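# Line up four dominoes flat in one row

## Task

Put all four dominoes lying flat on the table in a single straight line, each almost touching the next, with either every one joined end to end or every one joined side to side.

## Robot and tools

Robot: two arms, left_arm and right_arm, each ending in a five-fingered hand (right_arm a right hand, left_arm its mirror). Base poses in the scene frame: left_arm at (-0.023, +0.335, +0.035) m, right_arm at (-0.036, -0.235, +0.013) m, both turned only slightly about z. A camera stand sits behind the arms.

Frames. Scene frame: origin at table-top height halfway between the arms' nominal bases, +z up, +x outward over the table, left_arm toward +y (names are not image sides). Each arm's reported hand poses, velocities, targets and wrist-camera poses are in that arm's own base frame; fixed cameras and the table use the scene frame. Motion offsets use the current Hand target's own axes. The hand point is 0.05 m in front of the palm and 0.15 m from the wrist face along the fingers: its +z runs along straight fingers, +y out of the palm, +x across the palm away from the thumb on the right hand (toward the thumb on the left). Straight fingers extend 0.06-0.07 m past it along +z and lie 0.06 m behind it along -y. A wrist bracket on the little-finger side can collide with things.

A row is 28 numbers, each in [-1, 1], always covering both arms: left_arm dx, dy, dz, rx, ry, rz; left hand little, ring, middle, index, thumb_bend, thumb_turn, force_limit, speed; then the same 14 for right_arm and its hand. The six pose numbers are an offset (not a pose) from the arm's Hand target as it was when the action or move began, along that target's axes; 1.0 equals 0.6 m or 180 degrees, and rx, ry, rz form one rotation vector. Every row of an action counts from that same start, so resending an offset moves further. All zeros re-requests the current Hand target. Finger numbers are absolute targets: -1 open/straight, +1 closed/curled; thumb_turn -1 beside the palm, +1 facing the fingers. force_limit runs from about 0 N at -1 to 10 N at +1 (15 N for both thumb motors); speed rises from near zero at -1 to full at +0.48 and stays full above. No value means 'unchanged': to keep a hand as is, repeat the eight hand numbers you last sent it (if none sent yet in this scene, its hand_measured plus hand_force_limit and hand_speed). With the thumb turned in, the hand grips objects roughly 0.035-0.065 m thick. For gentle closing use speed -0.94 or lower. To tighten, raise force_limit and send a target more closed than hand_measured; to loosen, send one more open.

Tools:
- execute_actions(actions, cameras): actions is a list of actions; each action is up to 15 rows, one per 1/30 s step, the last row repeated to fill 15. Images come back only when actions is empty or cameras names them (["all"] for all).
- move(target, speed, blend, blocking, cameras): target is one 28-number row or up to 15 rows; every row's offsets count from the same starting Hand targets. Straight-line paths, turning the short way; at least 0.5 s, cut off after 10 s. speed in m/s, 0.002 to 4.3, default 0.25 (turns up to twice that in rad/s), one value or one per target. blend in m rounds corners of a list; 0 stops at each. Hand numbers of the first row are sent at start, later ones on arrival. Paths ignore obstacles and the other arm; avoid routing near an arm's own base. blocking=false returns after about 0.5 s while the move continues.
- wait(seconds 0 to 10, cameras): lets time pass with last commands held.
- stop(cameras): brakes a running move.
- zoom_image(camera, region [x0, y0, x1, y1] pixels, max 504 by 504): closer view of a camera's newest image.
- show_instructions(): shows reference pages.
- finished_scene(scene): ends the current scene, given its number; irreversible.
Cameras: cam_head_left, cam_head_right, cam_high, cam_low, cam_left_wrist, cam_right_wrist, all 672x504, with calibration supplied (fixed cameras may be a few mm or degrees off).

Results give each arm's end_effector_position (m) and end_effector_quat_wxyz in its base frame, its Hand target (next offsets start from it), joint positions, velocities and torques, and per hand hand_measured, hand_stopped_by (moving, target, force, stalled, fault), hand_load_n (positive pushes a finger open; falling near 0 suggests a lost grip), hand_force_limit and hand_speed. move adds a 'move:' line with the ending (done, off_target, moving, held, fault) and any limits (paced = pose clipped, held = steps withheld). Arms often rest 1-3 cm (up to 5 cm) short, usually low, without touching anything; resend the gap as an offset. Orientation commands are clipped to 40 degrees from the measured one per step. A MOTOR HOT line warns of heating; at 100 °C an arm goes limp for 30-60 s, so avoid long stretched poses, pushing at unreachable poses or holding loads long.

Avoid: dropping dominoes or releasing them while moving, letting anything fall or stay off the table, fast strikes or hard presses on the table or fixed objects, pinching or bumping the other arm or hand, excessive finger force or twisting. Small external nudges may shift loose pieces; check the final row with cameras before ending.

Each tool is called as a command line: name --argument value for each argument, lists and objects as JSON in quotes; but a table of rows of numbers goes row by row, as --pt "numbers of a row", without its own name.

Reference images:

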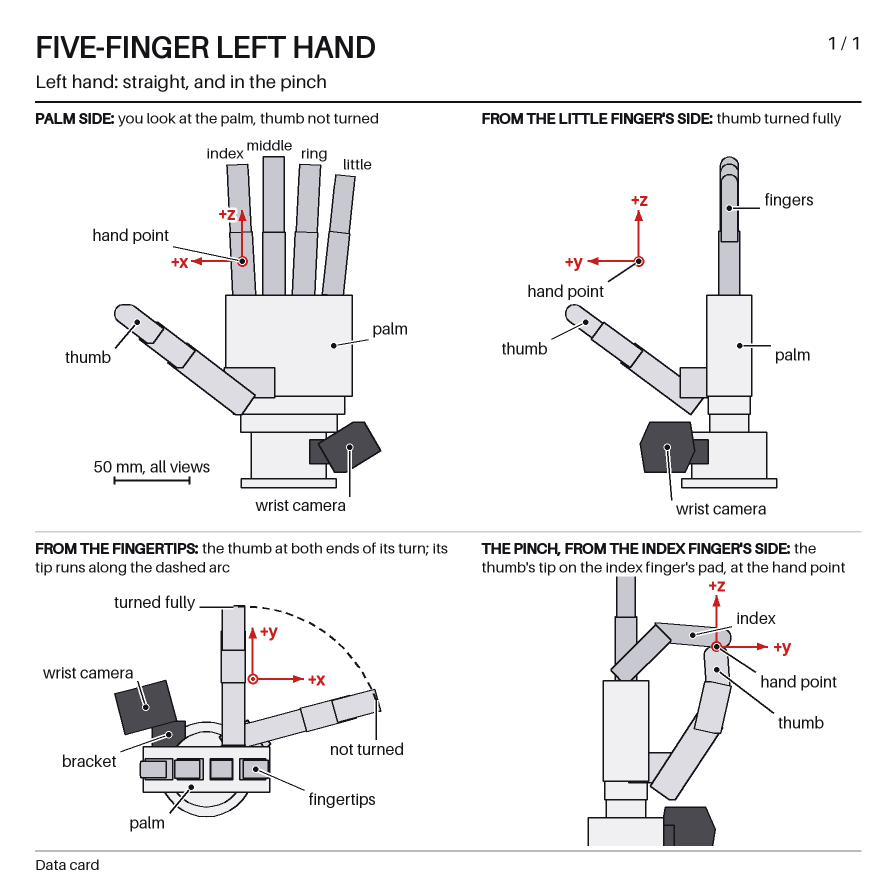

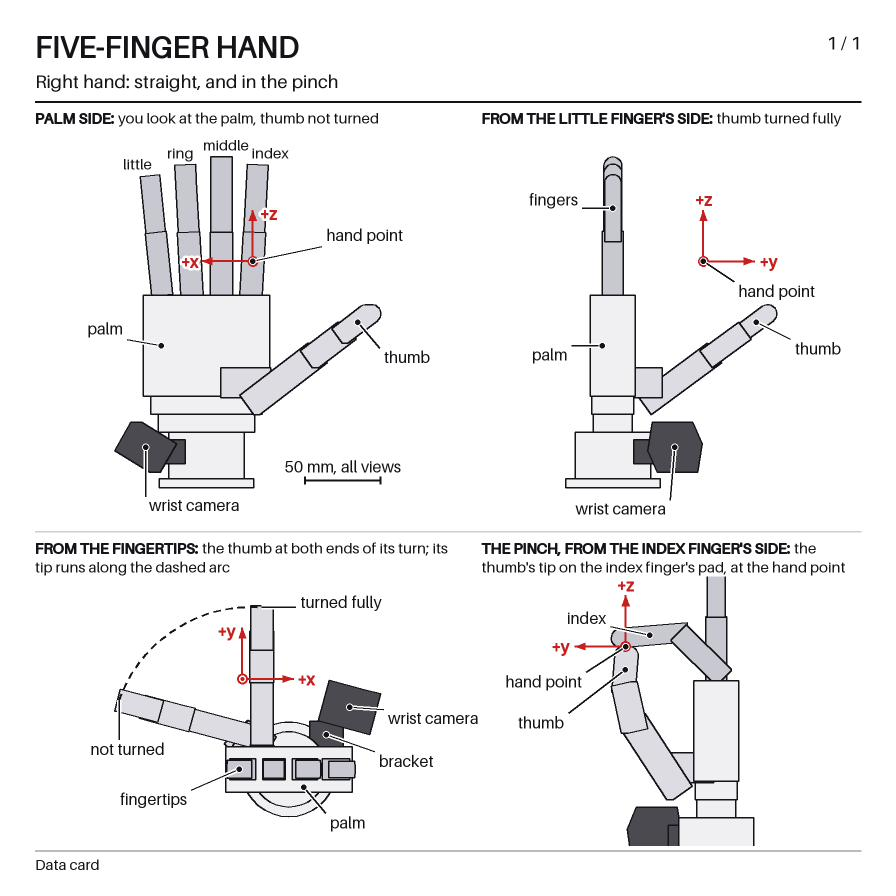

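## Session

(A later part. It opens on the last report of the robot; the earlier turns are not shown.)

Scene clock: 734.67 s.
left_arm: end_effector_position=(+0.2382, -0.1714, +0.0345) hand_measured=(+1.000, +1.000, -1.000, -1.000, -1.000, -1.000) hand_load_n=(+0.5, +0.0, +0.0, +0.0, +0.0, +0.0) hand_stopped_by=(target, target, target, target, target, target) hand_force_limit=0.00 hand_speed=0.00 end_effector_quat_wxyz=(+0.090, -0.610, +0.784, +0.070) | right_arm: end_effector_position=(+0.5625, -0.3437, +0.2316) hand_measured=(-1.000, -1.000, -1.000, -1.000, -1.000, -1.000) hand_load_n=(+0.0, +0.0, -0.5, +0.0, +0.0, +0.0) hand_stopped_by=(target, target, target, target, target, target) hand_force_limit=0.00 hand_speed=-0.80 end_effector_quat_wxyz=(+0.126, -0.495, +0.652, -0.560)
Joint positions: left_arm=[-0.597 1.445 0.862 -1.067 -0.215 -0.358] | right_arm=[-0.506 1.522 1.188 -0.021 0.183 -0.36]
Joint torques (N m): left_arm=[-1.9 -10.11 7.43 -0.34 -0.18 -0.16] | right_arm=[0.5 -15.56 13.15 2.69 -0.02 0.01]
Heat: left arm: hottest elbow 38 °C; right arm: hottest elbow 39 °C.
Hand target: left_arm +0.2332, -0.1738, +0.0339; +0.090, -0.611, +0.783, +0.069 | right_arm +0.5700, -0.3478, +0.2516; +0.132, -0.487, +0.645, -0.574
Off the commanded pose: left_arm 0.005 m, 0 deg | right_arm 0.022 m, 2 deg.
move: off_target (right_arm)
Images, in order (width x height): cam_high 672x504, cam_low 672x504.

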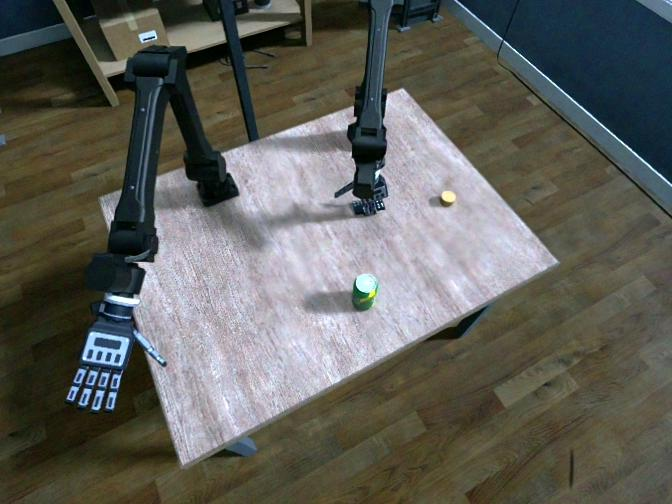

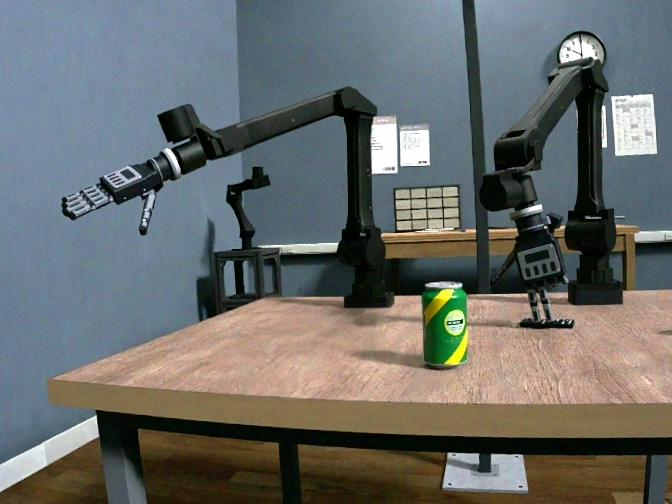

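Now back off, lift and inspect.

move --pt "-0.0023 -0.025 -0.001 0 0 0 1 1 -1 -1 -1 -1 0 0 0 0 0 0 0 0 -1 -1 -1 -1 -1 -1 0 -0.8" --pt "-0.0123 -0.055 -0.095 0 0 0 1 1 -1 -1 -1 -1 0 0 0 0 0 0 0 0 -1 -1 -1 -1 -1 -1 0 -0.8" --pt "-0.25 0.03 -0.06 0 0 0 1 1 -1 -1 -1 -1 0 0 0 0 0 0 0 0 -1 -1 -1 -1 -1 -1 0 -0.8" --speed 0.25 --cameras '["cam_high","cam_low","cam_head_left","cam_head_right"]'

zoom_image --camera "cam_high" --region '[340, 180, 400, 225]'

zoom_image --camera "cam_head_left" --region '[220, 280, 300, 340]'

zoom_image --camera "cam_head_right" --region '[220, 280, 300, 340]'

zoom_image --camera "cam_low" --region '[500, 300, 580, 345]'

Scene clock: 744.47 s.
left_arm: end_effector_position=(+0.2499, -0.0395, +0.1044) hand_measured=(+1.000, +1.000, -1.000, -1.000, -1.000, -1.000) hand_load_n=(+0.0, +0.0, +0.0, +0.0, +0.0, +0.0) hand_stopped_by=(target, target, target, target, target, target) hand_force_limit=0.00 hand_speed=0.00 end_effector_quat_wxyz=(+0.091, -0.611, +0.783, +0.071) | right_arm: end_effector_position=(+0.5625, -0.3437, +0.2316) hand_measured=(-1.000, -1.000, -1.000, -1.000, -1.000, -1.000) hand_load_n=(+0.0, +0.0, +0.0, +0.0, +0.0, +0.0) hand_stopped_by=(target, target, target, target, target, target) hand_force_limit=0.00 hand_speed=-0.80 end_effector_quat_wxyz=(+0.126, -0.495, +0.652, -0.560)
Joint positions: left_arm=[-0.219 1.218 0.857 -1.204 -0.231 0.027] | right_arm=[-0.506 1.522 1.188 -0.021 0.183 -0.36]
Joint torques (N m): left_arm=[0.21 -7.36 8.68 0.12 -0.13 0.11] | right_arm=[0.44 -15.62 13.22 2.62 0 0.02]
Heat: left arm: hottest elbow 38 °C; right arm: hottest elbow 39 °C.
Hand target: left_arm +0.2492, -0.0356, +0.1028; +0.090, -0.611, +0.783, +0.069 | right_arm +0.5700, -0.3478, +0.2516; +0.132, -0.487, +0.645, -0.574
Off the commanded pose: left_arm 0.004 m, 0 deg | right_arm 0.022 m, 2 deg.
move: off_target (right_arm)
Images, in order (width x height): cam_head_left 672x504, cam_head_right 672x504, cam_high 672x504, cam_low 672x504.

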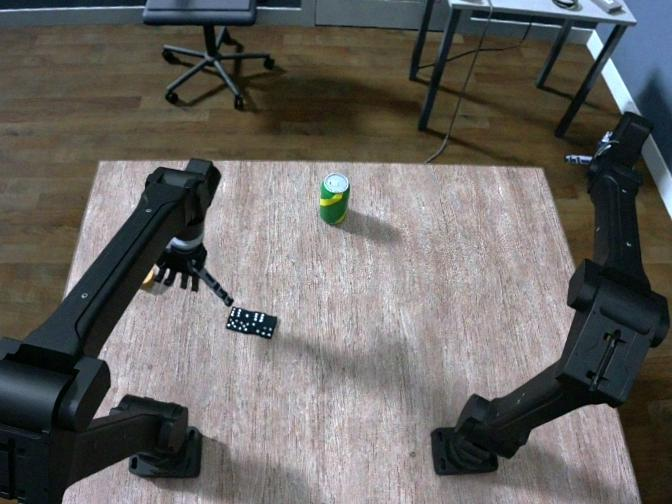

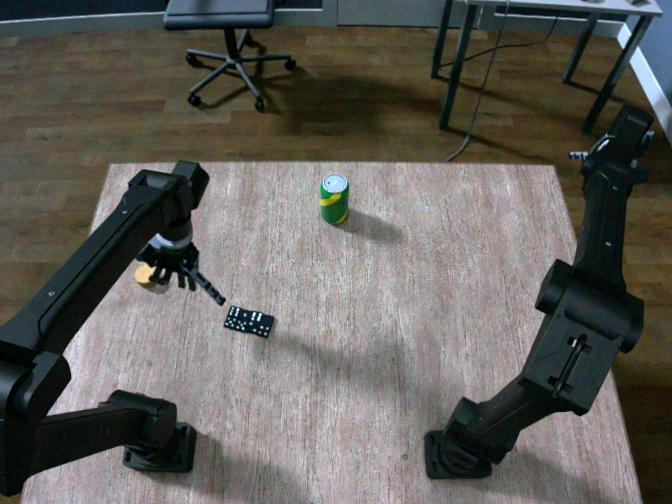

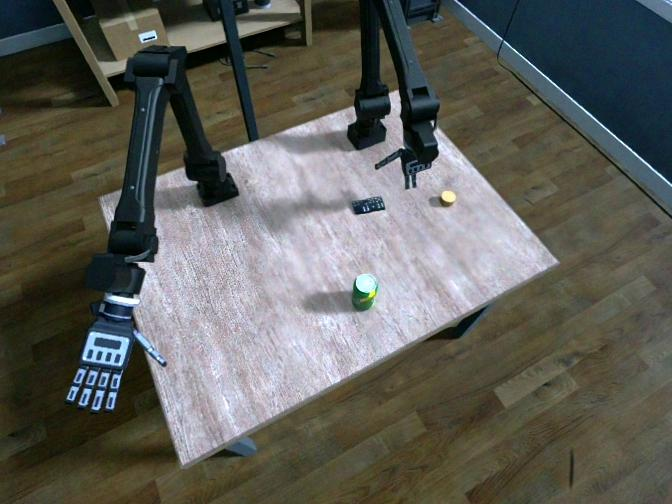

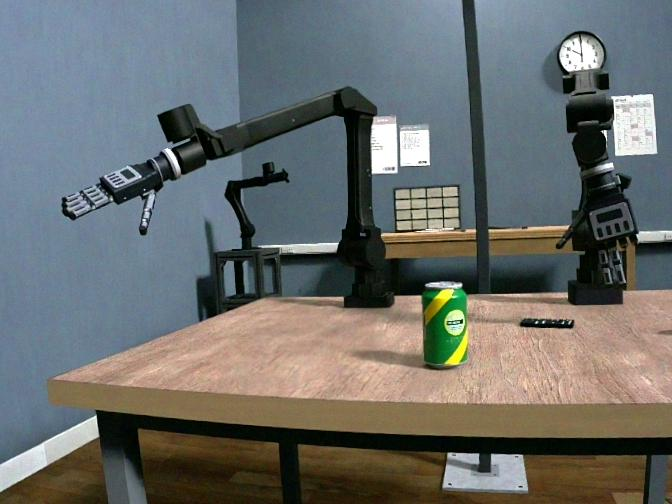

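Scaled by 8.400 from the camera's 672x504 image, which has a finer 960x720 frame.

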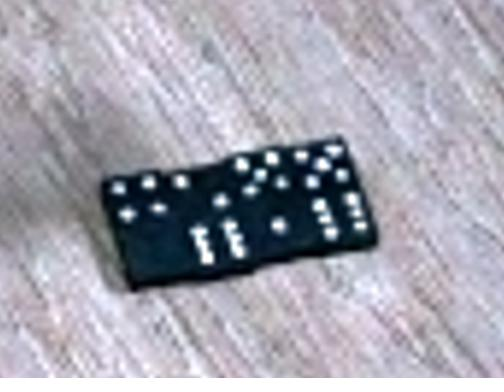

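Scaled by 6.300 from the camera's 672x504 image, which has a finer 960x720 frame.

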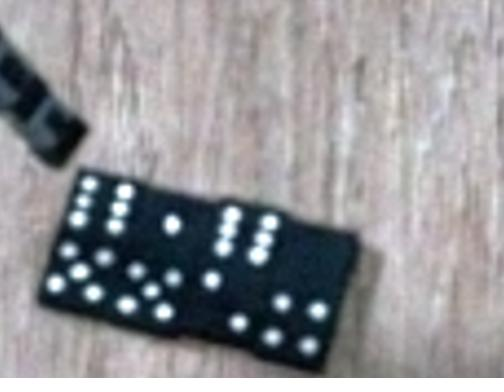

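Scaled by 6.300 from the camera's 672x504 image, which has a finer 960x720 frame.

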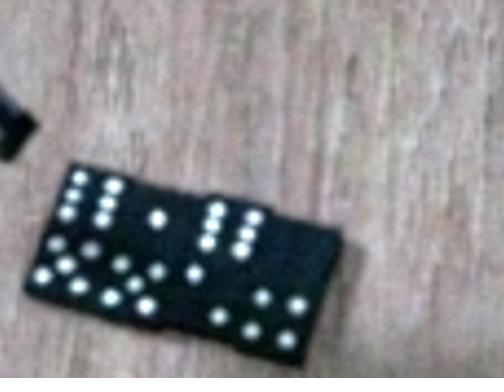

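Scaled by 6.300 from the camera's 672x504 image, which has a finer 960x720 frame.

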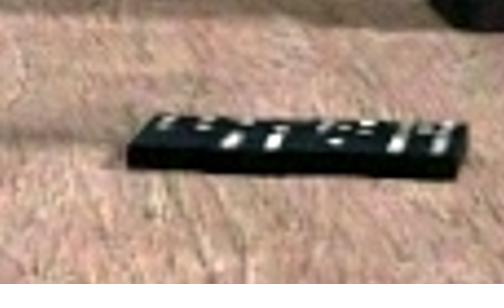

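Near-perfect row. Finishing scene 1.

finished_scene --scene 1

The scene is finished: the task was done.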